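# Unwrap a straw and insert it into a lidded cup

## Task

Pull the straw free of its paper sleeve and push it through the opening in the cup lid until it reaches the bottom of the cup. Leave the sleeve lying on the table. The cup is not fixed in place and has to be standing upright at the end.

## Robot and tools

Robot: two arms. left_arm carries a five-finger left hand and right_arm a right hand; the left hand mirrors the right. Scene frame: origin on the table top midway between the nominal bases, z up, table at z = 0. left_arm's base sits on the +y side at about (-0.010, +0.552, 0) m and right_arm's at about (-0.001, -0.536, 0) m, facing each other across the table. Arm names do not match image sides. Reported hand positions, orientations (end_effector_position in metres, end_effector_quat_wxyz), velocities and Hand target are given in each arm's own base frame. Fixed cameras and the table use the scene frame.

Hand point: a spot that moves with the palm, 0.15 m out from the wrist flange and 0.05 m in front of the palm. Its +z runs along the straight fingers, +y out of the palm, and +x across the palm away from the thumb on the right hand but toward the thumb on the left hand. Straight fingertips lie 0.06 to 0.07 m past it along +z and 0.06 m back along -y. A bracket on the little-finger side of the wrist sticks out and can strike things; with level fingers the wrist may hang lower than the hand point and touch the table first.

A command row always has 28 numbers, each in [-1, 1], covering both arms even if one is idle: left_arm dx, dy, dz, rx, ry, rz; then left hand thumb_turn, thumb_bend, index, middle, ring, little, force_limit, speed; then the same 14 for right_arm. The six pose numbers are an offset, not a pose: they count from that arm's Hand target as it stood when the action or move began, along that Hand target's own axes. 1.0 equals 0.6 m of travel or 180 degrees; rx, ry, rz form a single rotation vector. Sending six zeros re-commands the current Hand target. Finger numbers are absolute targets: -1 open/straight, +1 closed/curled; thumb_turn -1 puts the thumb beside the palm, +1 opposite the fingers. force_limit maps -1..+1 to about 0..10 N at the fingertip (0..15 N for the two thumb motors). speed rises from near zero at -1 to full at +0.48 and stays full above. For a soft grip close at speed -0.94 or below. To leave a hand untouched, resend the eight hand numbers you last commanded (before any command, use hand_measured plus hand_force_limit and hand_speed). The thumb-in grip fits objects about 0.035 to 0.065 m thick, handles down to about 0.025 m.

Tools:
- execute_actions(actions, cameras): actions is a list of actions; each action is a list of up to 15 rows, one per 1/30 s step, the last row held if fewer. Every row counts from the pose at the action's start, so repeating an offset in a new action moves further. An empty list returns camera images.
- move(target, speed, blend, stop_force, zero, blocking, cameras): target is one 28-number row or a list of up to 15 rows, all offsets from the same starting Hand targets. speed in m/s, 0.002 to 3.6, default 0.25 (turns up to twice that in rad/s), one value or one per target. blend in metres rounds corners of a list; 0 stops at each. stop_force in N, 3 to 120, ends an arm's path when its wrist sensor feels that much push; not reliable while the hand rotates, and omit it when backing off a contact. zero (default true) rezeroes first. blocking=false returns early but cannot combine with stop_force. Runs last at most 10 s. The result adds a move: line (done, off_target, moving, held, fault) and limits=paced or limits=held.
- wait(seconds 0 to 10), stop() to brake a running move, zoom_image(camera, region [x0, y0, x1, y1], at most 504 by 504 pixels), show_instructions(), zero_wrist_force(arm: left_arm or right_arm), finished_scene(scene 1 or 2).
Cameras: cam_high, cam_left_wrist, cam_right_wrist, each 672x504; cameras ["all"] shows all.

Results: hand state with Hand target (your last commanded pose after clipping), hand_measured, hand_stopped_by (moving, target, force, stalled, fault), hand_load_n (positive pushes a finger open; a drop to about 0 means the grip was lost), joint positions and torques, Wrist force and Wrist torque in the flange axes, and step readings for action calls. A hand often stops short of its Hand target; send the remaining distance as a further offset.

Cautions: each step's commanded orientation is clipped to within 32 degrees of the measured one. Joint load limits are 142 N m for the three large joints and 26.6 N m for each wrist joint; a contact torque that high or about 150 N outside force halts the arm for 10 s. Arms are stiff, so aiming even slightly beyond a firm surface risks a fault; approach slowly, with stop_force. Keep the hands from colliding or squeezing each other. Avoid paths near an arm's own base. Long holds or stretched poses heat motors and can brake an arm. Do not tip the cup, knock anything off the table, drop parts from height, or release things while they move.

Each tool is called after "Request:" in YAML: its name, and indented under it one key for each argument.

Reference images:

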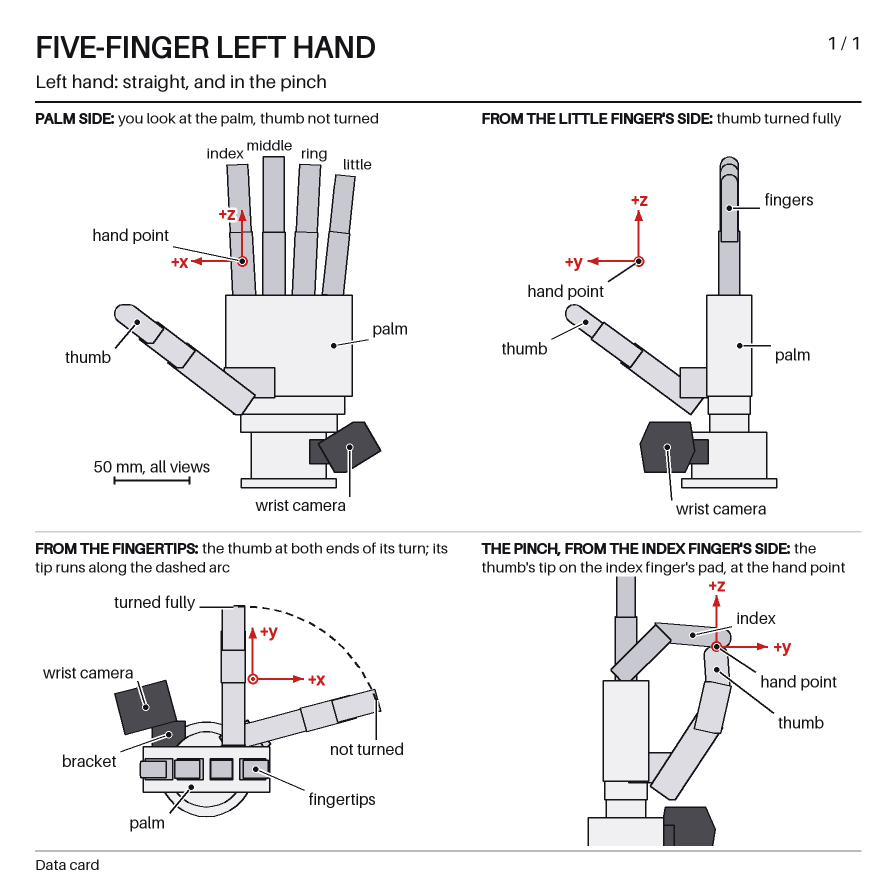

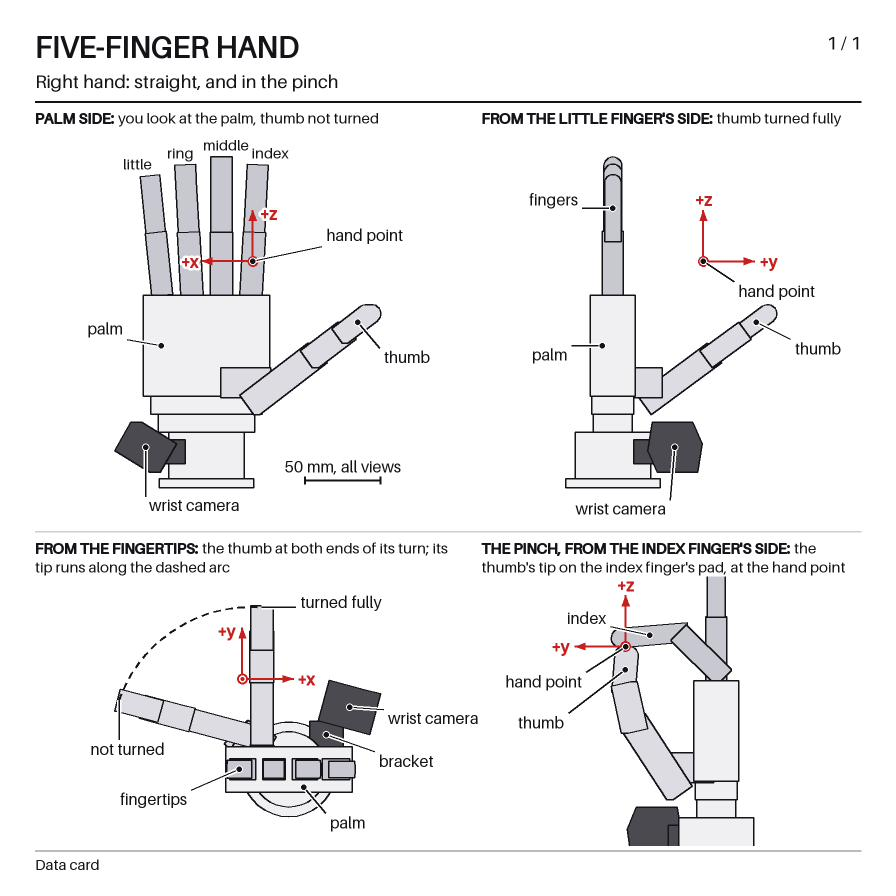

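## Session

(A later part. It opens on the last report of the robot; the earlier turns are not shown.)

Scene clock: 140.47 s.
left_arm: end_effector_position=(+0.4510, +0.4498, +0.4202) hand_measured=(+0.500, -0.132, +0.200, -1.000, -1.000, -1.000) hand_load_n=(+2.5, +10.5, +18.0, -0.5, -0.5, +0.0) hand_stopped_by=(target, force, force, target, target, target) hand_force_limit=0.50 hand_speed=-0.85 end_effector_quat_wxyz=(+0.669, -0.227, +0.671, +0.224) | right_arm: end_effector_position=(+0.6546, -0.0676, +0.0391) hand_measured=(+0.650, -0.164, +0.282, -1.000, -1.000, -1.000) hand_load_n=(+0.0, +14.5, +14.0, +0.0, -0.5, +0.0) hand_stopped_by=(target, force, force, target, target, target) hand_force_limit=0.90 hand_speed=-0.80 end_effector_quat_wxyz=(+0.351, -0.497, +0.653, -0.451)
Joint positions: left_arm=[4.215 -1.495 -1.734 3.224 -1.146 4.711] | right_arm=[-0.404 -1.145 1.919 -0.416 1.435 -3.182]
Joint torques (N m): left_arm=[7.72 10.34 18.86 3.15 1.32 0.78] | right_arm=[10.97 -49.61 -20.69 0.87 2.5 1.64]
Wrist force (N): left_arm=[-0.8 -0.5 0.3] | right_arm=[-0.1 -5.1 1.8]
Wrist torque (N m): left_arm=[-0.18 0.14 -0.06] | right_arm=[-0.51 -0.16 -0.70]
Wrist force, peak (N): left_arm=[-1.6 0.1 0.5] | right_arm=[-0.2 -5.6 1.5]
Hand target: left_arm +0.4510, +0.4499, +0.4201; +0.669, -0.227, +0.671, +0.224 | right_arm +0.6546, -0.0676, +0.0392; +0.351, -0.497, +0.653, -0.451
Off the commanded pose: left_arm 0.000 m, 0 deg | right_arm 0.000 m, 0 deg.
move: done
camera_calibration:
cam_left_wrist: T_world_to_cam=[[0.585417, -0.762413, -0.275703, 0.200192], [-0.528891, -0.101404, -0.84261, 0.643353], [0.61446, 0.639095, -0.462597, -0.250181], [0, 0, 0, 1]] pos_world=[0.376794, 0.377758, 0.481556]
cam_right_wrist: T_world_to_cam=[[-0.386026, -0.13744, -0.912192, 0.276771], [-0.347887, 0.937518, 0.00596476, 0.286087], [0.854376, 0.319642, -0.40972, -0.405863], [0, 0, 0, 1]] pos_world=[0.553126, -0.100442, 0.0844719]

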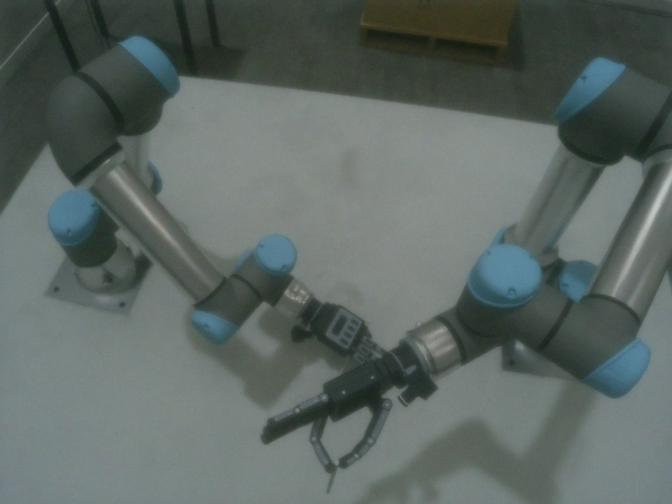

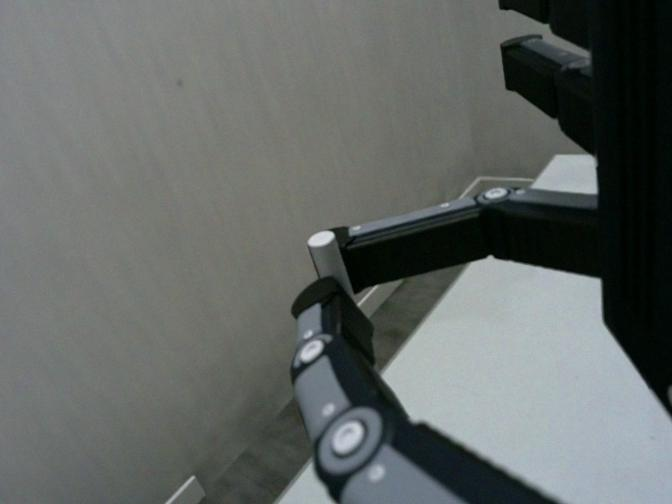

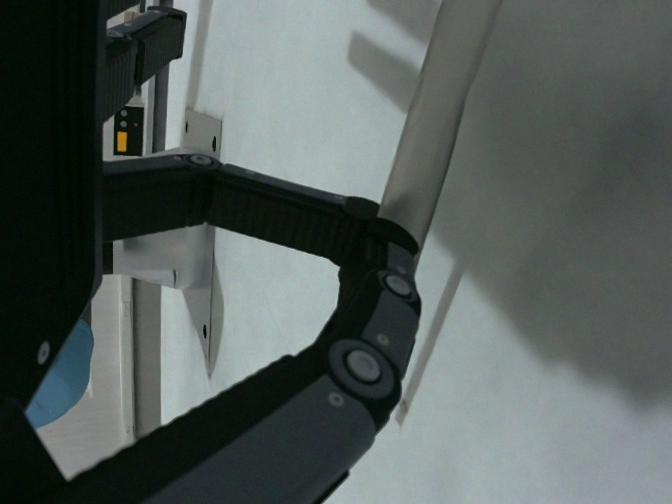

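Request:
move:
  target: [0,0,0,0,0,0,0.5,0.1,0.45,-1,-1,-1,0.5,-0.85,0,0.04,0.0146,0,0,0,0.65,0.1,0.5,-1,-1,-1,0.9,-0.8]
  speed: 0.03
  stop_force: 3

Request:
move:
  target:
    - [0,0,0,0,0,0,0.5,0.1,0.45,-1,-1,-1,0.5,-0.85,0,-0.003,-0.001,0,0,0,0.65,-0.2,-0.3,-1,-1,-1,0.9,-0.3]
    - [0,0,0,0,0,0,0.5,0.1,0.45,-1,-1,-1,0.5,-0.85,0,-0.235,-0.0855,0,0,0,0.65,-0.2,-0.3,-1,-1,-1,0.9,-0.3]
  speed: 0.12
  cameras: ["all"]

Scene clock: 142.50 s.
left_arm: end_effector_position=(+0.4510, +0.4499, +0.4201) hand_measured=(+0.500, -0.132, +0.200, -1.000, -1.000, -1.000) hand_load_n=(+2.5, +10.5, +18.5, +0.0, +0.0, +0.0) hand_stopped_by=(target, force, force, target, target, target) hand_force_limit=0.50 hand_speed=-0.85 end_effector_quat_wxyz=(+0.669, -0.227, +0.671, +0.224) | right_arm: end_effector_position=(+0.6546, -0.0674, +0.0193) hand_measured=(+0.650, -0.164, +0.282, -1.000, -1.000, -1.000) hand_load_n=(+0.0, +14.0, +14.5, +0.0, +0.0, +0.0) hand_stopped_by=(target, force, force, target, target, target) hand_force_limit=0.90 hand_speed=-0.80 end_effector_quat_wxyz=(+0.351, -0.497, +0.653, -0.451)
Joint positions: left_arm=[4.215 -1.495 -1.734 3.225 -1.146 4.711] | right_arm=[-0.404 -1.109 1.932 -0.465 1.435 -3.182]
Joint torques (N m): left_arm=[7.87 6.31 13.09 2.5 -2.51 1.06] | right_arm=[-0.41 -37.63 -19.35 -2.7 1.62 -0.77]
Wrist force (N): left_arm=[-0.5 -0.5 0.3] | right_arm=[-0.3 -6.8 1.6]
Wrist torque (N m): left_arm=[-0.18 0.09 -0.04] | right_arm=[-0.56 -0.15 -0.70]
Wrist force, peak (N): left_arm=[-1.0 -0.8 0.3] | right_arm=[-0.8 -12.6 1.6]
Hand target: left_arm +0.4510, +0.4499, +0.4201; +0.669, -0.227, +0.671, +0.224 | right_arm +0.6546, -0.0674, +0.0193; +0.351, -0.497, +0.653, -0.451 (not the last commanded pose)
Off the commanded pose: left_arm 0.000 m, 0 deg | right_arm 0.006 m, 0 deg.
move: contact (right_arm)

Scene clock: 144.90 s.
left_arm: end_effector_position=(+0.4510, +0.4499, +0.4201) hand_measured=(+0.500, -0.132, +0.200, -1.000, -1.000, -1.000) hand_load_n=(+2.5, +10.5, +18.0, +0.0, +0.5, +0.0) hand_stopped_by=(target, force, force, target, target, target) hand_force_limit=0.50 hand_speed=-0.85 end_effector_quat_wxyz=(+0.669, -0.227, +0.671, +0.224) | right_arm: end_effector_position=(+0.6549, -0.0690, +0.1693) hand_measured=(+0.650, -0.200, -0.300, -1.000, -1.000, -1.000) hand_load_n=(+0.0, +0.0, +0.0, +0.0, +0.0, +0.0) hand_stopped_by=(target, target, target, target, target, target) hand_force_limit=0.90 hand_speed=-0.30 end_effector_quat_wxyz=(+0.351, -0.497, +0.653, -0.451)
Joint positions: left_arm=[4.215 -1.495 -1.734 3.225 -1.146 4.711] | right_arm=[-0.407 -1.326 1.773 -0.089 1.432 -3.183]
Joint torques (N m): left_arm=[8.13 7.2 12.8 0.52 -2.48 1.09] | right_arm=[-9.21 -21.14 -21.33 1.23 -1.59 -1.31]
Wrist force (N): left_arm=[-1.2 -0.4 0.7] | right_arm=[-0.1 -5.0 1.8]
Wrist torque (N m): left_arm=[-0.19 0.20 -0.08] | right_arm=[-0.50 -0.18 -0.62]
Wrist force, peak (N): left_arm=[-1.3 -0.3 0.5] | right_arm=[-0.2 -6.9 1.6]
Hand target: left_arm +0.4510, +0.4499, +0.4201; +0.669, -0.227, +0.671, +0.224 | right_arm +0.6549, -0.0690, +0.1693; +0.351, -0.497, +0.653, -0.451
Off the commanded pose: left_arm 0.000 m, 0 deg | right_arm 0.000 m, 0 deg.
move: done
camera_calibration:
cam_left_wrist: T_world_to_cam=[[0.585558, -0.762232, -0.275907, 0.200276], [-0.528938, -0.101345, -0.842588, 0.643211], [0.614286, 0.639321, -0.462517, -0.250288], [0, 0, 0, 1]] pos_world=[0.376694, 0.377857, 0.481456]
cam_right_wrist: T_world_to_cam=[[-0.385642, -0.137587, -0.912332, 0.395289], [-0.347855, 0.937531, 0.00565055, 0.286908], [0.854563, 0.319538, -0.409412, -0.352561], [0, 0, 0, 1]] pos_world=[0.553528, -0.101942, 0.214671]

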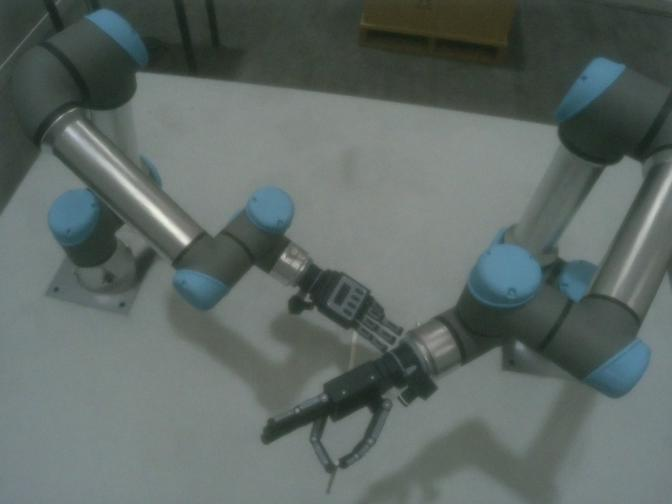

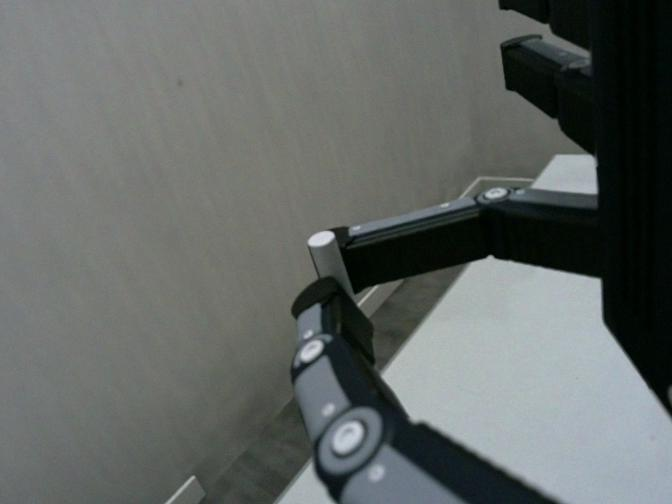

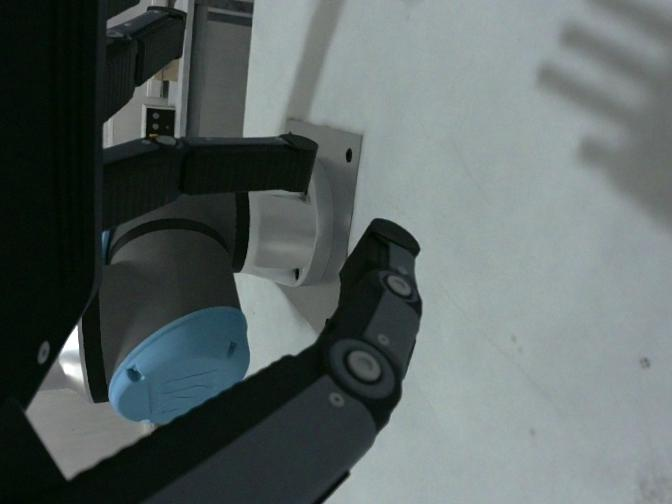

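Request:
move:
  target: [0.058,0.041,0.174,0,0,0,0.5,0.1,0.45,-1,-1,-1,0.5,-0.85,0.158,-0.270,-0.297,-0.019,0.676,0.8125,0.65,-0.2,-0.3,-1,-1,-1,0.9,-0.3]
  speed: 0.25
  cameras: ["all"]

Scene clock: 151.83 s.
left_arm: end_effector_position=(+0.5193, +0.5324, +0.3847) hand_measured=(+0.500, -0.132, +0.200, -1.000, -1.000, -1.000) hand_load_n=(+2.5, +10.5, +18.0, +0.0, +0.0, +0.0) hand_stopped_by=(target, force, force, target, target, target) hand_force_limit=0.50 hand_speed=-0.85 end_effector_quat_wxyz=(+0.669, -0.227, +0.671, +0.224) | right_arm: end_effector_position=(+0.5229, -0.1331, +0.3820) hand_measured=(+0.650, -0.200, -0.300, -1.000, -1.000, -1.000) hand_load_n=(+0.0, +0.0, +0.0, +0.0, +0.0, +0.0) hand_stopped_by=(target, target, target, target, target, target) hand_force_limit=0.90 hand_speed=-0.30 end_effector_quat_wxyz=(-0.097, +0.851, +0.515, -0.017)
Joint positions: left_arm=[4.17 -1.767 -1.536 3.298 -1.191 4.711] | right_arm=[-0.475 -0.992 0.724 2.022 1.498 -6.282]
Joint torques (N m): left_arm=[-4.43 45.79 12.1 2.18 -1.36 -1.26] | right_arm=[-9.27 -44.36 -8.84 0.37 1.66 1.41]
Wrist force (N): left_arm=[-0.6 -0.8 0.4] | right_arm=[0.3 -2.7 -1.0]
Wrist torque (N m): left_arm=[-0.22 0.10 -0.05] | right_arm=[-0.24 0.04 -0.21]
Wrist force, peak (N): left_arm=[-0.9 -0.8 0.8] | right_arm=[0.1 -5.2 1.9]
Hand target: left_arm +0.5193, +0.5324, +0.3848; +0.669, -0.227, +0.671, +0.224 | right_arm +0.5226, -0.1337, +0.3821; -0.111, +0.825, +0.553, +0.004
Off the commanded pose: left_arm 0.000 m, 0 deg | right_arm 0.001 m, 6 deg.
joint sent to its limit (right arm) — joint 6 (wrist 3), lower limit. The joint targets are off in orientation, not in position.
move: off_target (right_arm)
camera_calibration:
cam_left_wrist: T_world_to_cam=[[0.585543, -0.762235, -0.275929, 0.213359], [-0.528954, -0.101324, -0.84258, 0.657918], [0.614286, 0.639321, -0.462517, -0.361422], [0, 0, 0, 1]] pos_world=[0.445094, 0.460357, 0.446056]
cam_right_wrist: T_world_to_cam=[[0.961616, -0.224199, -0.15821, -0.47442], [-0.135296, -0.889001, 0.43746, -0.219382], [-0.238727, -0.399263, -0.885211, 0.525605], [0, 0, 0, 1]] pos_world=[0.552004, -0.0915406, 0.486184]

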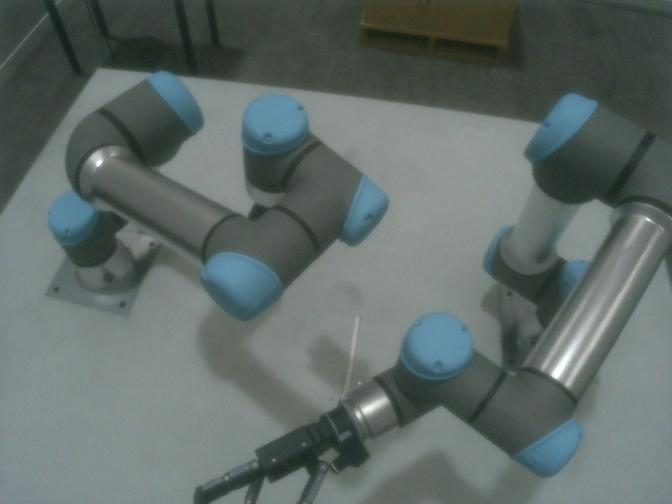

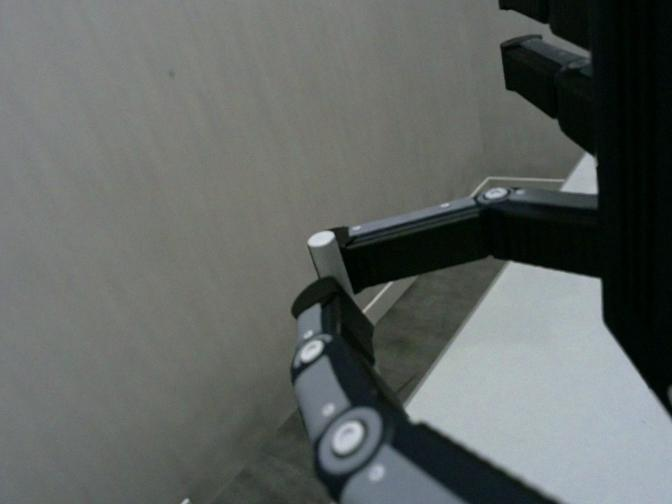

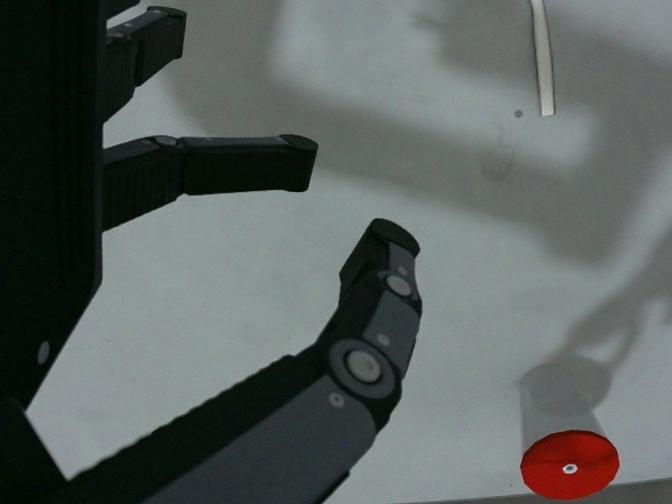

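Request:
move:
  target: [0,0,0,0,0,0,0.5,0.1,0.45,-1,-1,-1,0.5,-0.85,-0.495,-0.025,0.173,0.198,-0.525,-0.591,0.65,-0.2,-0.3,-1,-1,-1,0.9,-0.3]
  speed: 0.3
  cameras: ["cam_right_wrist"]

Scene clock: 154.77 s.
left_arm: end_effector_position=(+0.5193, +0.5324, +0.3848) hand_measured=(+0.500, -0.132, +0.200, -1.000, -1.000, -1.000) hand_load_n=(+2.0, +10.5, +18.0, +0.0, +0.0, +0.0) hand_stopped_by=(target, force, force, target, target, target) hand_force_limit=0.50 hand_speed=-0.85 end_effector_quat_wxyz=(+0.669, -0.227, +0.671, +0.224) | right_arm: end_effector_position=(+0.4794, -0.2095, +0.3394) hand_measured=(+0.650, -0.200, -0.300, -1.000, -1.000, -1.000) hand_load_n=(+0.0, +0.0, +0.0, +0.0, +0.0, +0.0) hand_stopped_by=(target, target, target, target, target, target) hand_force_limit=0.90 hand_speed=-0.30 end_effector_quat_wxyz=(-0.017, +0.721, +0.590, -0.364)
Joint positions: left_arm=[4.171 -1.767 -1.536 3.298 -1.191 4.711] | right_arm=[-0.347 -0.938 0.978 2.003 2.173 -6.282]
Joint torques (N m): left_arm=[6.9 45.48 12.74 -0.22 2.12 -0.63] | right_arm=[-4.59 -59.99 -20.87 4.72 -1.41 1.53]
Wrist force (N): left_arm=[-0.9 -0.6 0.0] | right_arm=[-1.8 -3.8 0.0]
Wrist torque (N m): left_arm=[-0.15 0.14 -0.07] | right_arm=[-0.34 0.10 -0.38]
Wrist force, peak (N): left_arm=[-0.9 -0.8 0.6] | right_arm=[-2.9 -6.2 -1.3]
Hand target: left_arm +0.5193, +0.5324, +0.3848; +0.669, -0.227, +0.671, +0.224 | right_arm +0.4793, -0.2095, +0.3395; -0.017, +0.721, +0.590, -0.364 (not the last commanded pose)
Off the commanded pose: left_arm 0.000 m, 0 deg | right_arm 0.218 m, 113 deg.
move: held (right_arm; a check stopped the path); limits=held
pose unreachable (right arm): on one or more control steps of this call, first in action 0 (counted from 0), this arm could not follow its commanded pose, so it was not sent that pose on those steps. It may still have moved: this result reports where it is.
cause: moving toward the commanded pose would bring two parts of the arm too close to each other (joints 4 (wrist 1) to 6 (wrist 3) lie between them).
camera_calibration:
cam_right_wrist: T_world_to_cam=[[0.821978, -0.0859875, -0.562991, -0.223181], [0.434308, -0.54483, 0.717312, -0.570505], [-0.368414, -0.834126, -0.410493, 0.256951], [0, 0, 0, 1]] pos_world=[0.525889, -0.11569, 0.389058]
Images, in order (width x height): cam_right_wrist 672x504.

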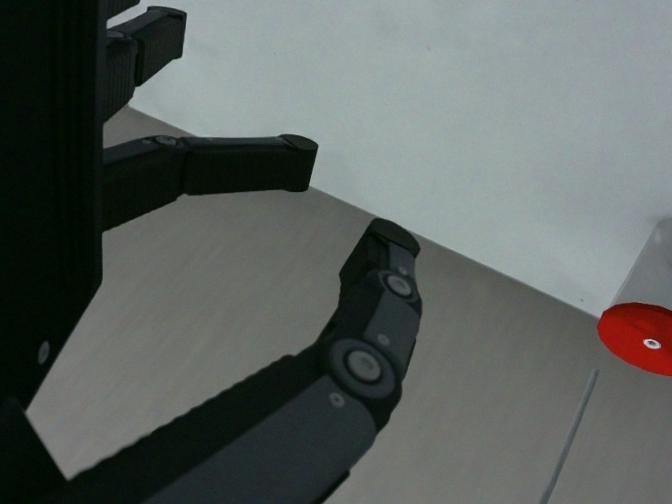

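Request:
move:
  target:
    - [0,0,0,0,0,0,0.5,0.1,0.45,-1,-1,-1,0.5,-0.85,0,0,0,0,0,0.64,0.65,-0.2,-0.3,-1,-1,-1,0.9,-0.3]
    - [0,0,0,0,0,0,0.5,0.1,0.45,-1,-1,-1,0.5,-0.85,0,0,0,0,0,-0.667,0.65,-0.2,-0.3,-1,-1,-1,0.9,-0.3]
    - [0,0,0,0,0,0,0.5,0.1,0.45,-1,-1,-1,0.5,-0.85,0,0,0,-0.113,0.028,-0.0756,0.65,-0.2,-0.3,-1,-1,-1,0.9,-0.3]
  speed: 0.7
  cameras: ["cam_right_wrist"]

Scene clock: 157.03 s.
left_arm: end_effector_position=(+0.5193, +0.5324, +0.3848) hand_measured=(+0.500, -0.132, +0.200, -1.000, -1.000, -1.000) hand_load_n=(+2.5, +10.5, +18.0, +0.0, +0.0, +0.0) hand_stopped_by=(target, force, force, target, target, target) hand_force_limit=0.50 hand_speed=-0.85 end_effector_quat_wxyz=(+0.669, -0.227, +0.671, +0.224) | right_arm: end_effector_position=(+0.4793, -0.2090, +0.3390) hand_measured=(+0.650, -0.200, -0.300, -1.000, -1.000, -1.000) hand_load_n=(+0.0, +0.0, +0.0, +0.0, +0.0, +0.0) hand_stopped_by=(target, target, target, target, target, target) hand_force_limit=0.90 hand_speed=-0.30 end_effector_quat_wxyz=(+0.214, +0.932, +0.013, -0.293)
Joint positions: left_arm=[4.171 -1.767 -1.536 3.298 -1.191 4.711] | right_arm=[-0.3 -0.735 0.766 2.034 2.151 -4.889]
Joint torques (N m): left_arm=[6.92 45.28 12.77 0.06 2.11 -0.35] | right_arm=[7.82 -65.92 -10.78 0.36 0.68 -1]
Wrist force (N): left_arm=[-0.8 -0.6 0.4] | right_arm=[-1.5 -1.1 -0.3]
Wrist torque (N m): left_arm=[-0.19 0.13 -0.07] | right_arm=[-0.18 0.03 0.02]
Wrist force, peak (N): left_arm=[-0.8 -1.0 0.3] | right_arm=[-2.4 -4.0 0.1]
Hand target: left_arm +0.5193, +0.5324, +0.3848; +0.669, -0.227, +0.671, +0.224 | right_arm +0.4793, -0.2090, +0.3391; +0.214, +0.932, +0.013, -0.293 (not the last commanded pose)
Off the commanded pose: left_arm 0.000 m, 0 deg | right_arm 0.001 m, 93 deg.
move: held (right_arm; a check stopped the path); path passed 0 of 3 targets; limits=held
pose unreachable (right arm): on one or more control steps of this call, first in action 0 (counted from 0), this arm could not follow its commanded pose, so it was not sent that pose on those steps. It may still have moved: this result reports where it is.
cause: moving toward the commanded pose would bring two parts of the arm too close to each other (joints 4 (wrist 1) to 6 (wrist 3) lie between them).
camera_calibration:
cam_right_wrist: T_world_to_cam=[[0.345165, -0.905541, 0.246693, -0.440562], [-0.350064, 0.119664, 0.929051, -0.126975], [-0.870814, -0.407034, -0.275693, 0.541464], [0, 0, 0, 1]] pos_world=[0.579132, -0.163358, 0.375928]
Images, in order (width x height): cam_right_wrist 672x504.

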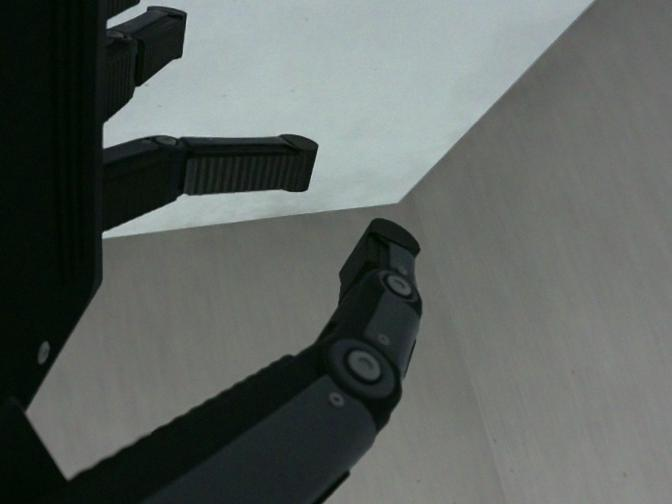

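Request:
move:
  target:
    - [0,0,0,0,0,0,0.5,0.1,0.45,-1,-1,-1,0.5,-0.85,-0.01,0.09,0.16,0.19,0.2,0.417,0.65,-0.2,-0.3,-1,-1,-1,0.9,-0.3]
    - [0,0,0,0,0,0,0.5,0.1,0.45,-1,-1,-1,0.5,-0.85,-0.019,0.1735,0.319,-0.367,-0.3925,-0.812,0.65,-0.2,-0.3,-1,-1,-1,0.9,-0.3]
  speed: 0.5
  blend: 0.02
  cameras: ["cam_right_wrist"]

Scene clock: 162.37 s.
left_arm: end_effector_position=(+0.5193, +0.5324, +0.3848) hand_measured=(+0.500, -0.132, +0.200, -1.000, -1.000, -1.000) hand_load_n=(+2.5, +10.5, +18.0, +0.0, +0.0, +0.0) hand_stopped_by=(target, force, force, target, target, target) hand_force_limit=0.50 hand_speed=-0.85 end_effector_quat_wxyz=(+0.669, -0.227, +0.671, +0.224) | right_arm: end_effector_position=(+0.3818, -0.3800, +0.2453) hand_measured=(+0.650, -0.200, -0.300, -1.000, -1.000, -1.000) hand_load_n=(+0.0, +0.0, +0.0, +0.0, +0.0, +0.0) hand_stopped_by=(target, target, target, target, target, target) hand_force_limit=0.90 hand_speed=-0.30 end_effector_quat_wxyz=(+0.120, -0.171, +0.801, -0.561) end_effector_velocity=(+0.000, -0.001, +0.000) end_effector_angular_velocity=(+0.000, -0.005, -0.003)
Joint positions: left_arm=[4.171 -1.767 -1.536 3.298 -1.191 4.711] | right_arm=[-1.052 -1.668 1.937 0.08 1.662 -3.107]
Joint velocities: left_arm=[within noise] | right_arm=[-0.001 0.001 0 -0.003 0 0.005]
Joint torques (N m): left_arm=[6.55 45.03 12.82 0.34 2.19 0.57] | right_arm=[-4.62 -2.81 -12.58 -2.76 0.46 1.36]
Wrist force (N): left_arm=[-0.7 -0.7 0.4] | right_arm=[-0.3 -5.1 1.9]
Wrist torque (N m): left_arm=[-0.21 0.13 -0.07] | right_arm=[-0.50 -0.13 -0.59]
Wrist force, peak (N): left_arm=[-0.9 -0.8 0.7] | right_arm=[-0.3 -5.2 1.9]
Hand target: left_arm +0.5193, +0.5324, +0.3848; +0.669, -0.227, +0.671, +0.224 | right_arm +0.3817, -0.3801, +0.2452; +0.120, -0.171, +0.801, -0.561
Off the commanded pose: left_arm 0.000 m, 0 deg | right_arm 0.000 m, 0 deg.
move: done
camera_calibration:
cam_right_wrist: T_world_to_cam=[[-0.355936, 0.204311, -0.911903, 0.434997], [0.506733, 0.862091, -0.00463903, 0.130506], [0.785195, -0.463742, -0.41038, -0.259566], [0, 0, 0, 1]] pos_world=[0.292509, -0.321754, 0.290759]
Images, in order (width x height): cam_right_wrist 672x504.

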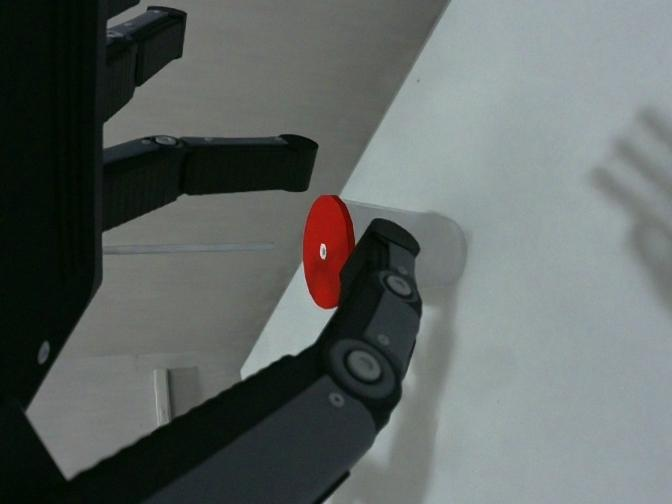

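Request:
move:
  target: [0.058,0.059,-0.0318,0,0,0,0.5,0.1,0.45,-1,-1,-1,0.5,-0.85,0,0,0,0,0,0,-1,-1,-1,-1,-1,-1,0.9,0.4]
  speed: 0.1
  cameras: ["cam_right_wrist"]

Request:
zoom_image:
  camera: "cam_right_wrist"
  region: [230, 160, 410, 340]

Scene clock: 164.00 s.
left_arm: end_effector_position=(+0.4826, +0.5489, +0.3501) hand_measured=(+0.500, -0.132, +0.200, -1.000, -1.000, -1.000) hand_load_n=(+2.5, +10.5, +18.0, +0.0, +0.0, +0.0) hand_stopped_by=(target, force, force, target, target, target) hand_force_limit=0.50 hand_speed=-0.85 end_effector_quat_wxyz=(+0.669, -0.227, +0.671, +0.224) | right_arm: end_effector_position=(+0.3817, -0.3801, +0.2452) hand_measured=(-1.000, -1.000, -1.000, -1.000, -1.000, -1.000) hand_load_n=(-0.5, +0.0, +0.0, +0.0, +0.0, +0.0) hand_stopped_by=(target, target, target, target, target, target) hand_force_limit=0.90 hand_speed=0.40 end_effector_quat_wxyz=(+0.120, -0.171, +0.801, -0.561)
Joint positions: left_arm=[4.257 -1.75 -1.646 3.392 -1.104 4.711] | right_arm=[-1.052 -1.668 1.938 0.08 1.662 -3.107]
Joint torques (N m): left_arm=[-0.77 24.24 17.84 0.56 -1.73 -0.72] | right_arm=[-7.75 -3.64 -16.2 -2.15 2.33 1.51]
Wrist force (N): left_arm=[-0.7 -0.3 0.7] | right_arm=[-0.3 -5.1 1.7]
Wrist torque (N m): left_arm=[-0.17 0.11 -0.05] | right_arm=[-0.51 -0.12 -0.61]
Wrist force, peak (N): left_arm=[-1.4 -1.3 1.0] | right_arm=[-0.2 -5.3 1.7]
Hand target: left_arm +0.4826, +0.5489, +0.3500; +0.669, -0.227, +0.671, +0.224 | right_arm +0.3817, -0.3801, +0.2452; +0.120, -0.171, +0.801, -0.561
Off the commanded pose: left_arm 0.000 m, 0 deg | right_arm 0.000 m, 0 deg.
move: done
camera_calibration:
cam_right_wrist: T_world_to_cam=[[-0.355724, 0.204463, -0.911951, 0.434927], [0.507062, 0.861898, -0.00454839, 0.130406], [0.785079, -0.464034, -0.410273, -0.259745], [0, 0, 0, 1]] pos_world=[0.292511, -0.321854, 0.290659]
Images, in order (width x height): cam_right_wrist 672x504.

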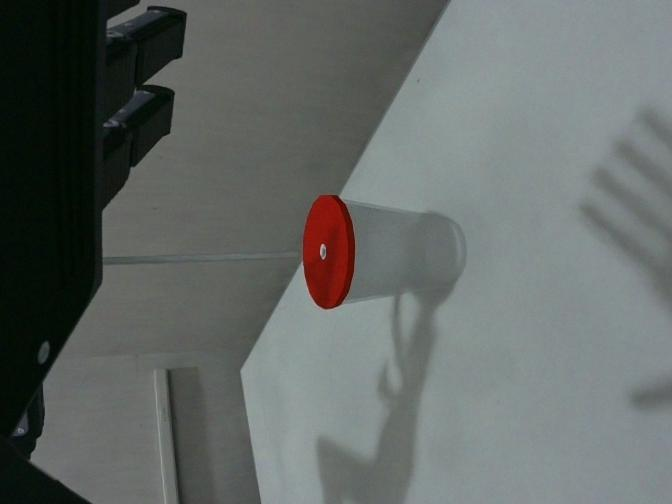

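Scaled by 2.800 from the camera's 672x504 image, which has a finer 960x720 frame.

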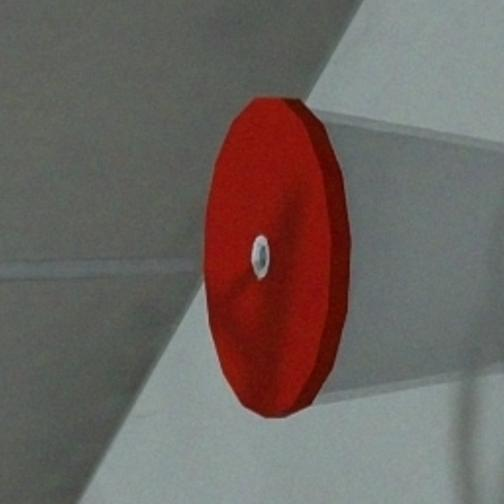

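Request:
move:
  target: [0.018,0.0013,0.0037,0,0,0,0.5,0.1,0.45,-1,-1,-1,0.5,-0.85,0,0,0,0,0,0,-1,-1,-1,-1,-1,-1,0.9,0.4]
  speed: 0.05
  cameras: ["cam_right_wrist"]

Request:
zoom_image:
  camera: "cam_right_wrist"
  region: [270, 190, 370, 310]

Scene clock: 165.23 s.
left_arm: end_effector_position=(+0.4839, +0.5508, +0.3389) hand_measured=(+0.500, -0.132, +0.200, -1.000, -1.000, -1.000) hand_load_n=(+2.0, +10.5, +18.0, +0.0, +0.0, +0.0) hand_stopped_by=(target, force, force, target, target, target) hand_force_limit=0.50 hand_speed=-0.85 end_effector_quat_wxyz=(+0.669, -0.227, +0.671, +0.224) end_effector_velocity=(+0.000, +0.000, -0.001) end_effector_angular_velocity=(-0.004, +0.002, +0.001) | right_arm: end_effector_position=(+0.3817, -0.3801, +0.2452) hand_measured=(-1.000, -1.000, -1.000, -1.000, -1.000, -1.000) hand_load_n=(+0.0, +0.0, +0.0, +0.0, +0.0, -0.5) hand_stopped_by=(target, target, target, target, target, target) hand_force_limit=0.90 hand_speed=0.40 end_effector_quat_wxyz=(+0.120, -0.171, +0.801, -0.561)
Joint positions: left_arm=[4.257 -1.762 -1.661 3.418 -1.105 4.711] | right_arm=[-1.052 -1.668 1.938 0.08 1.662 -3.107]
Joint velocities: left_arm=[0.001 -0.001 0.002 -0.005 0 0] | right_arm=[within noise]
Joint torques (N m): left_arm=[-10.52 41.51 27.94 -0.78 -2.5 -0.49] | right_arm=[-8.23 -4.5 -19.86 -1.22 2.2 1.13]
Wrist force (N): left_arm=[-0.4 -0.3 0.5] | right_arm=[-0.1 -5.1 1.7]
Wrist torque (N m): left_arm=[-0.16 0.07 -0.02] | right_arm=[-0.51 -0.15 -0.60]
Wrist force, peak (N): left_arm=[-1.2 -0.4 0.6] | right_arm=[-0.1 -5.3 1.9]
Hand target: left_arm +0.4839, +0.5508, +0.3391; +0.669, -0.227, +0.671, +0.224 | right_arm +0.3817, -0.3801, +0.2452; +0.120, -0.171, +0.801, -0.561
Off the commanded pose: left_arm 0.000 m, 0 deg | right_arm 0.000 m, 0 deg.
move: done
camera_calibration:
cam_right_wrist: T_world_to_cam=[[-0.355724, 0.204463, -0.911951, 0.434927], [0.507062, 0.861898, -0.00454839, 0.130406], [0.785079, -0.464034, -0.410273, -0.259745], [0, 0, 0, 1]] pos_world=[0.292511, -0.321854, 0.290659]
Images, in order (width x height): cam_right_wrist 672x504.

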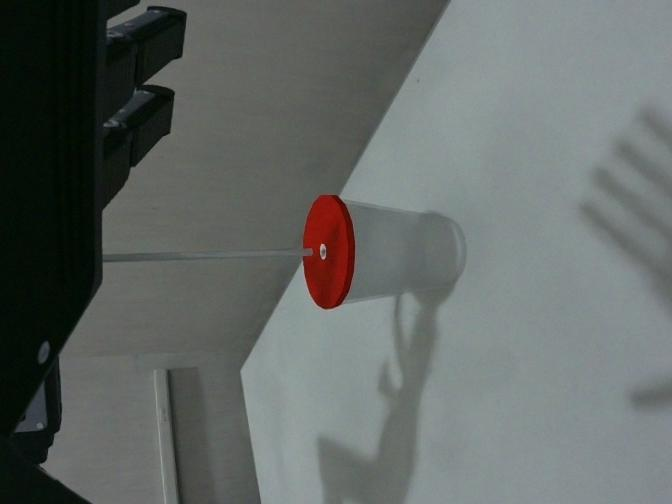

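Scaled by 4.200 from the camera's 672x504 image, which has a finer 960x720 frame.

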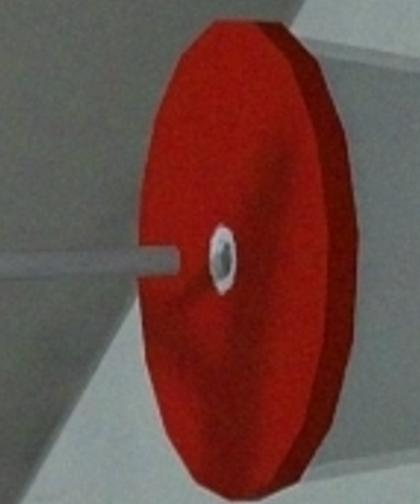

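Request:
move:
  target: [0,0,0,0,0,0,0.5,0.1,0.45,-1,-1,-1,0.5,-0.85,-0.311,0.0107,-0.0295,0,0.2037,0.0741,-1,-1,-1,-1,-1,-1,0.9,0.4]
  speed: 0.3
  cameras: ["cam_right_wrist"]

Request:
zoom_image:
  camera: "cam_right_wrist"
  region: [270, 190, 370, 310]

Scene clock: 168.77 s.
left_arm: end_effector_position=(+0.4839, +0.5508, +0.3391) hand_measured=(+0.500, -0.132, +0.200, -1.000, -1.000, -1.000) hand_load_n=(+2.5, +10.5, +18.0, +0.0, +0.0, +0.0) hand_stopped_by=(target, force, force, target, target, target) hand_force_limit=0.50 hand_speed=-0.85 end_effector_quat_wxyz=(+0.669, -0.227, +0.671, +0.224) | right_arm: end_effector_position=(+0.5443, -0.2867, +0.2454) hand_measured=(-1.000, -1.000, -1.000, -1.000, -1.000, -1.000) hand_load_n=(+0.0, +0.0, +0.0, +0.0, +0.0, +0.0) hand_stopped_by=(target, target, target, target, target, target) hand_force_limit=0.90 hand_speed=0.40 end_effector_quat_wxyz=(-0.074, +0.107, +0.812, -0.569) end_effector_velocity=(-0.001, +0.000, +0.000) end_effector_angular_velocity=(+0.002, +0.004, -0.002)
Joint positions: left_arm=[4.257 -1.762 -1.66 3.418 -1.105 4.711] | right_arm=[-0.359 -0.882 1.08 1.108 2.779 -1.853]
Joint velocities: left_arm=[within noise] | right_arm=[-0.001 0 0.001 0.006 0 0.003]
Joint torques (N m): left_arm=[-9.16 43.56 26.9 -0.64 1.65 -0.69] | right_arm=[0.83 -52.58 -23.33 4.15 4.11 1.61]
Wrist force (N): left_arm=[-0.6 -0.3 0.6] | right_arm=[-0.4 -5.1 1.4]
Wrist torque (N m): left_arm=[-0.17 0.09 -0.04] | right_arm=[-0.48 -0.11 -0.63]
Wrist force, peak (N): left_arm=[-0.8 -0.1 1.1] | right_arm=[1.0 -5.3 2.1]
Hand target: left_arm +0.4839, +0.5508, +0.3391; +0.669, -0.227, +0.671, +0.224 | right_arm +0.5444, -0.2867, +0.2454; -0.074, +0.106, +0.812, -0.569
Off the commanded pose: left_arm 0.000 m, 0 deg | right_arm 0.000 m, 0 deg.
move: done
camera_calibration:
cam_right_wrist: T_world_to_cam=[[-0.1476, 0.383474, -0.911681, 0.411757], [0.936569, 0.350457, -0.00421955, -0.412989], [0.317887, -0.854475, -0.410877, -0.201491], [0, 0, 0, 1]] pos_world=[0.511619, -0.185332, 0.290861]
Images, in order (width x height): cam_right_wrist 672x504.

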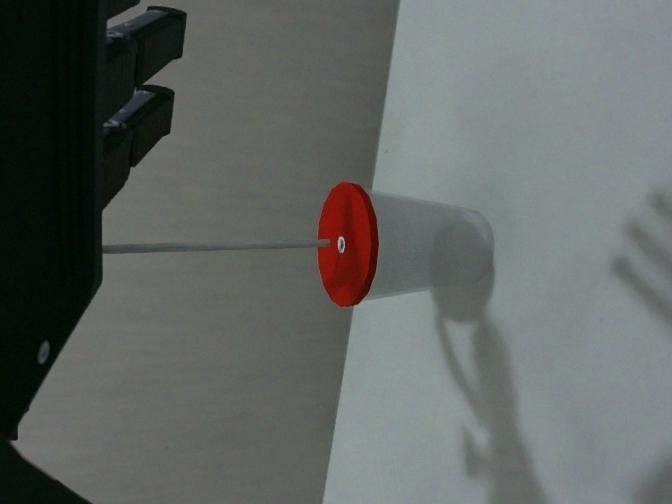

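Scaled by 4.200 from the camera's 672x504 image, which has a finer 960x720 frame.

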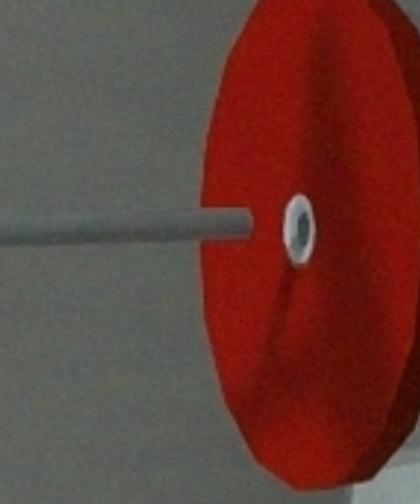

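Request:
move:
  target: [0,-0.0003,0.0077,0,0.0094,0.0011,0.5,0.1,0.45,-1,-1,-1,0.5,-0.85,0,0,0,0,0,0,-1,-1,-1,-1,-1,-1,0.9,0.4]
  speed: 0.05
  cameras: ["cam_right_wrist"]

Request:
zoom_image:
  camera: "cam_right_wrist"
  region: [270, 190, 370, 310]

Scene clock: 170.13 s.
left_arm: end_effector_position=(+0.4878, +0.5535, +0.3390) hand_measured=(+0.500, -0.132, +0.200, -1.000, -1.000, -1.000) hand_load_n=(+2.0, +10.5, +18.0, +0.0, +0.0, +0.0) hand_stopped_by=(target, force, force, target, target, target) hand_force_limit=0.50 hand_speed=-0.85 end_effector_quat_wxyz=(+0.659, -0.229, +0.682, +0.221) | right_arm: end_effector_position=(+0.5444, -0.2867, +0.2454) hand_measured=(-1.000, -1.000, -1.000, -1.000, -1.000, -1.000) hand_load_n=(+0.0, +0.0, +0.0, +0.0, +0.5, +0.0) hand_stopped_by=(target, target, target, target, target, target) hand_force_limit=0.90 hand_speed=0.40 end_effector_quat_wxyz=(-0.074, +0.106, +0.812, -0.569)
Joint positions: left_arm=[4.25 -1.779 -1.622 3.363 -1.111 4.729] | right_arm=[-0.359 -0.882 1.08 1.108 2.779 -1.853]
Joint torques (N m): left_arm=[2.1 45.46 13.23 3.94 -0.21 -1.51] | right_arm=[7.6 -60.87 -12.34 -0.23 3.44 -1.21]
Wrist force (N): left_arm=[-0.8 -0.1 0.7] | right_arm=[-0.4 -5.0 1.6]
Wrist torque (N m): left_arm=[-0.12 0.15 -0.14] | right_arm=[-0.48 -0.10 -0.64]
Wrist force, peak (N): left_arm=[-1.0 0.2 0.9] | right_arm=[-0.4 -5.2 1.6]
Hand target: left_arm +0.4877, +0.5534, +0.3391; +0.659, -0.229, +0.681, +0.221 | right_arm +0.5444, -0.2867, +0.2454; -0.074, +0.106, +0.812, -0.569
Off the commanded pose: left_arm 0.000 m, 0 deg | right_arm 0.000 m, 0 deg.
move: done
camera_calibration:
cam_right_wrist: T_world_to_cam=[[-0.147607, 0.383383, -0.911718, 0.411716], [0.936564, 0.350471, -0.00425454, -0.413008], [0.3179, -0.85451, -0.410794, -0.201443], [0, 0, 0, 1]] pos_world=[0.511619, -0.185233, 0.29086]
Images, in order (width x height): cam_right_wrist 672x504.

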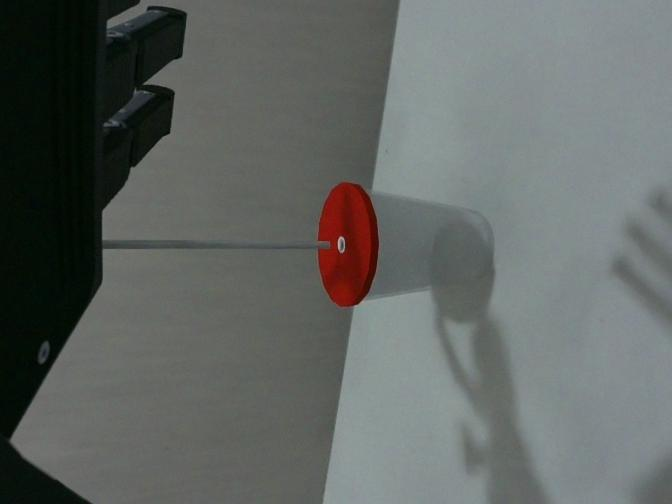

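Scaled by 4.200 from the camera's 672x504 image, which has a finer 960x720 frame.

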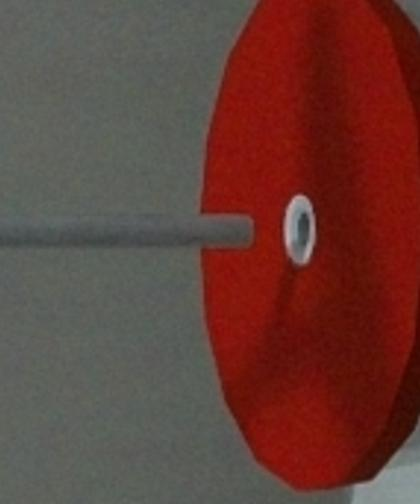

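Request:
move:
  target:
    - [0.0,0.0023,0.0008,0,0,0,0.5,0.1,0.45,-1,-1,-1,0.5,-0.85,0,0,0,0,0,0,-1,-1,-1,-1,-1,-1,0.9,0.4]
    - [0.037,0.0023,0.0008,0,0,0,0.5,0.1,0.45,-1,-1,-1,0.5,-0.85,0,0,0,0,0,0,-1,-1,-1,-1,-1,-1,0.9,0.4]
  speed: 0.02
  stop_force: 3
  cameras: ["cam_right_wrist"]

Request:
zoom_image:
  camera: "cam_right_wrist"
  region: [270, 190, 370, 310]

Scene clock: 172.87 s.
left_arm: end_effector_position=(+0.4866, +0.5544, +0.3169) hand_measured=(+0.500, -0.132, +0.200, -1.000, -1.000, -1.000) hand_load_n=(+2.5, +10.5, +18.0, +0.0, +0.0, +0.0) hand_stopped_by=(target, force, force, target, target, target) hand_force_limit=0.50 hand_speed=-0.85 end_effector_quat_wxyz=(+0.659, -0.229, +0.681, +0.221) | right_arm: end_effector_position=(+0.5444, -0.2867, +0.2454) hand_measured=(-1.000, -1.000, -1.000, -1.000, -1.000, -1.000) hand_load_n=(-0.5, +0.0, +0.0, +0.0, +0.0, +0.0) hand_stopped_by=(target, target, target, target, target, target) hand_force_limit=0.90 hand_speed=0.40 end_effector_quat_wxyz=(-0.074, +0.106, +0.812, -0.569)
Joint positions: left_arm=[4.253 -1.793 -1.663 3.418 -1.108 4.729] | right_arm=[-0.359 -0.882 1.08 1.108 2.779 -1.853]
Joint torques (N m): left_arm=[6.65 45.61 27.15 -0.52 1.92 -0.19] | right_arm=[7.64 -62.3 -10.64 -0.1 1.17 -1.38]
Wrist force (N): left_arm=[-0.6 0.2 0.8] | right_arm=[-0.3 -5.1 1.3]
Wrist torque (N m): left_arm=[-0.10 0.12 -0.11] | right_arm=[-0.47 -0.11 -0.64]
Wrist force, peak (N): left_arm=[-1.3 0.3 0.7] | right_arm=[-0.3 -5.3 1.5]
Hand target: left_arm +0.4866, +0.5544, +0.3169; +0.659, -0.229, +0.681, +0.221 | right_arm +0.5444, -0.2867, +0.2454; -0.074, +0.106, +0.812, -0.569
Off the commanded pose: left_arm 0.000 m, 0 deg | right_arm 0.000 m, 0 deg.
move: done
camera_calibration:
cam_right_wrist: T_world_to_cam=[[-0.147607, 0.383383, -0.911718, 0.411716], [0.936564, 0.350471, -0.00425454, -0.413008], [0.3179, -0.85451, -0.410794, -0.201443], [0, 0, 0, 1]] pos_world=[0.511619, -0.185233, 0.29086]
Images, in order (width x height): cam_right_wrist 672x504.

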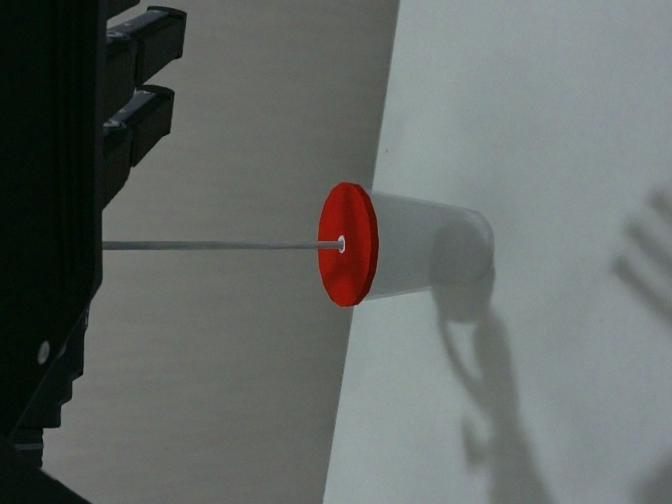

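Scaled by 4.200 from the camera's 672x504 image, which has a finer 960x720 frame.

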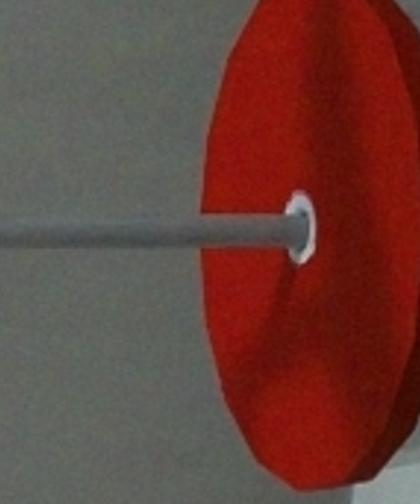

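Request:
move:
  target: [0.07,0,0,0,0,0,0.5,0.1,0.45,-1,-1,-1,0.5,-0.85,0,0,0,0,0,0,-1,-1,-1,-1,-1,-1,0.9,0.4]
  speed: 0.04
  stop_force: 3
  cameras: ["cam_right_wrist"]

Request:
zoom_image:
  camera: "cam_right_wrist"
  region: [270, 150, 510, 340]

Scene clock: 175.13 s.
left_arm: end_effector_position=(+0.4855, +0.5535, +0.2749) hand_measured=(+0.500, -0.132, +0.200, -1.000, -1.000, -1.000) hand_load_n=(+3.0, +10.5, +18.0, +0.0, +0.0, +0.0) hand_stopped_by=(target, force, force, target, target, target) hand_force_limit=0.50 hand_speed=-0.85 end_effector_quat_wxyz=(+0.659, -0.229, +0.681, +0.221) | right_arm: end_effector_position=(+0.5444, -0.2867, +0.2454) hand_measured=(-1.000, -1.000, -1.000, -1.000, -1.000, -1.000) hand_load_n=(+0.0, +0.0, -0.5, +0.0, +0.0, +0.0) hand_stopped_by=(target, target, target, target, target, target) hand_force_limit=0.90 hand_speed=0.40 end_effector_quat_wxyz=(-0.074, +0.106, +0.812, -0.569)
Joint positions: left_arm=[4.255 -1.826 -1.736 3.524 -1.107 4.729] | right_arm=[-0.359 -0.882 1.08 1.108 2.779 -1.853]
Joint torques (N m): left_arm=[3.04 46.06 26.39 0.31 1.49 -0.87] | right_arm=[6.96 -63.16 -9.88 -0.24 -0.42 -1.22]
Wrist force (N): left_arm=[-0.8 -0.3 0.9] | right_arm=[-0.3 -5.2 1.5]
Wrist torque (N m): left_arm=[-0.16 0.14 -0.10] | right_arm=[-0.50 -0.12 -0.64]
Wrist force, peak (N): left_arm=[-1.3 -0.1 1.1] | right_arm=[-0.4 -5.3 1.7]
Hand target: left_arm +0.4855, +0.5535, +0.2749; +0.659, -0.229, +0.681, +0.221 | right_arm +0.5444, -0.2867, +0.2454; -0.074, +0.106, +0.812, -0.569
Off the commanded pose: left_arm 0.000 m, 0 deg | right_arm 0.000 m, 0 deg.
move: done
camera_calibration:
cam_right_wrist: T_world_to_cam=[[-0.147607, 0.383383, -0.911718, 0.411716], [0.936564, 0.350471, -0.00425454, -0.413008], [0.3179, -0.85451, -0.410794, -0.201443], [0, 0, 0, 1]] pos_world=[0.511619, -0.185233, 0.29086]
Images, in order (width x height): cam_right_wrist 672x504.

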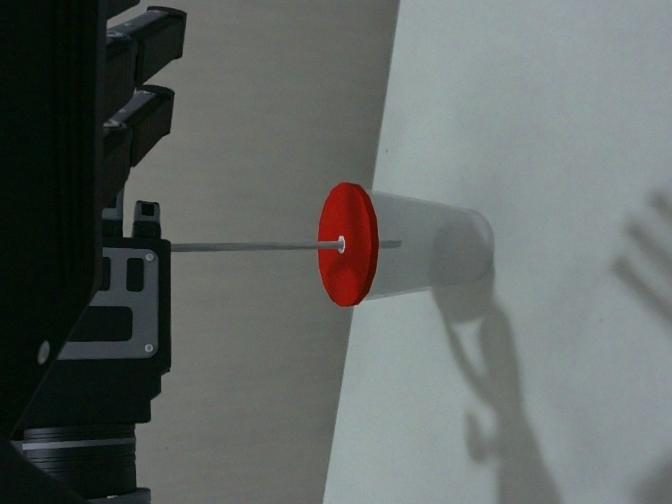

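Scaled by 2.100 from the camera's 672x504 image, which has a finer 960x720 frame.

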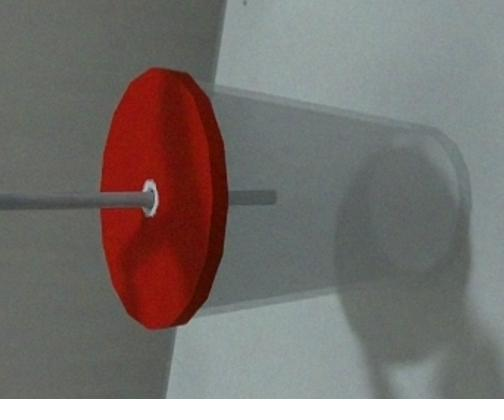

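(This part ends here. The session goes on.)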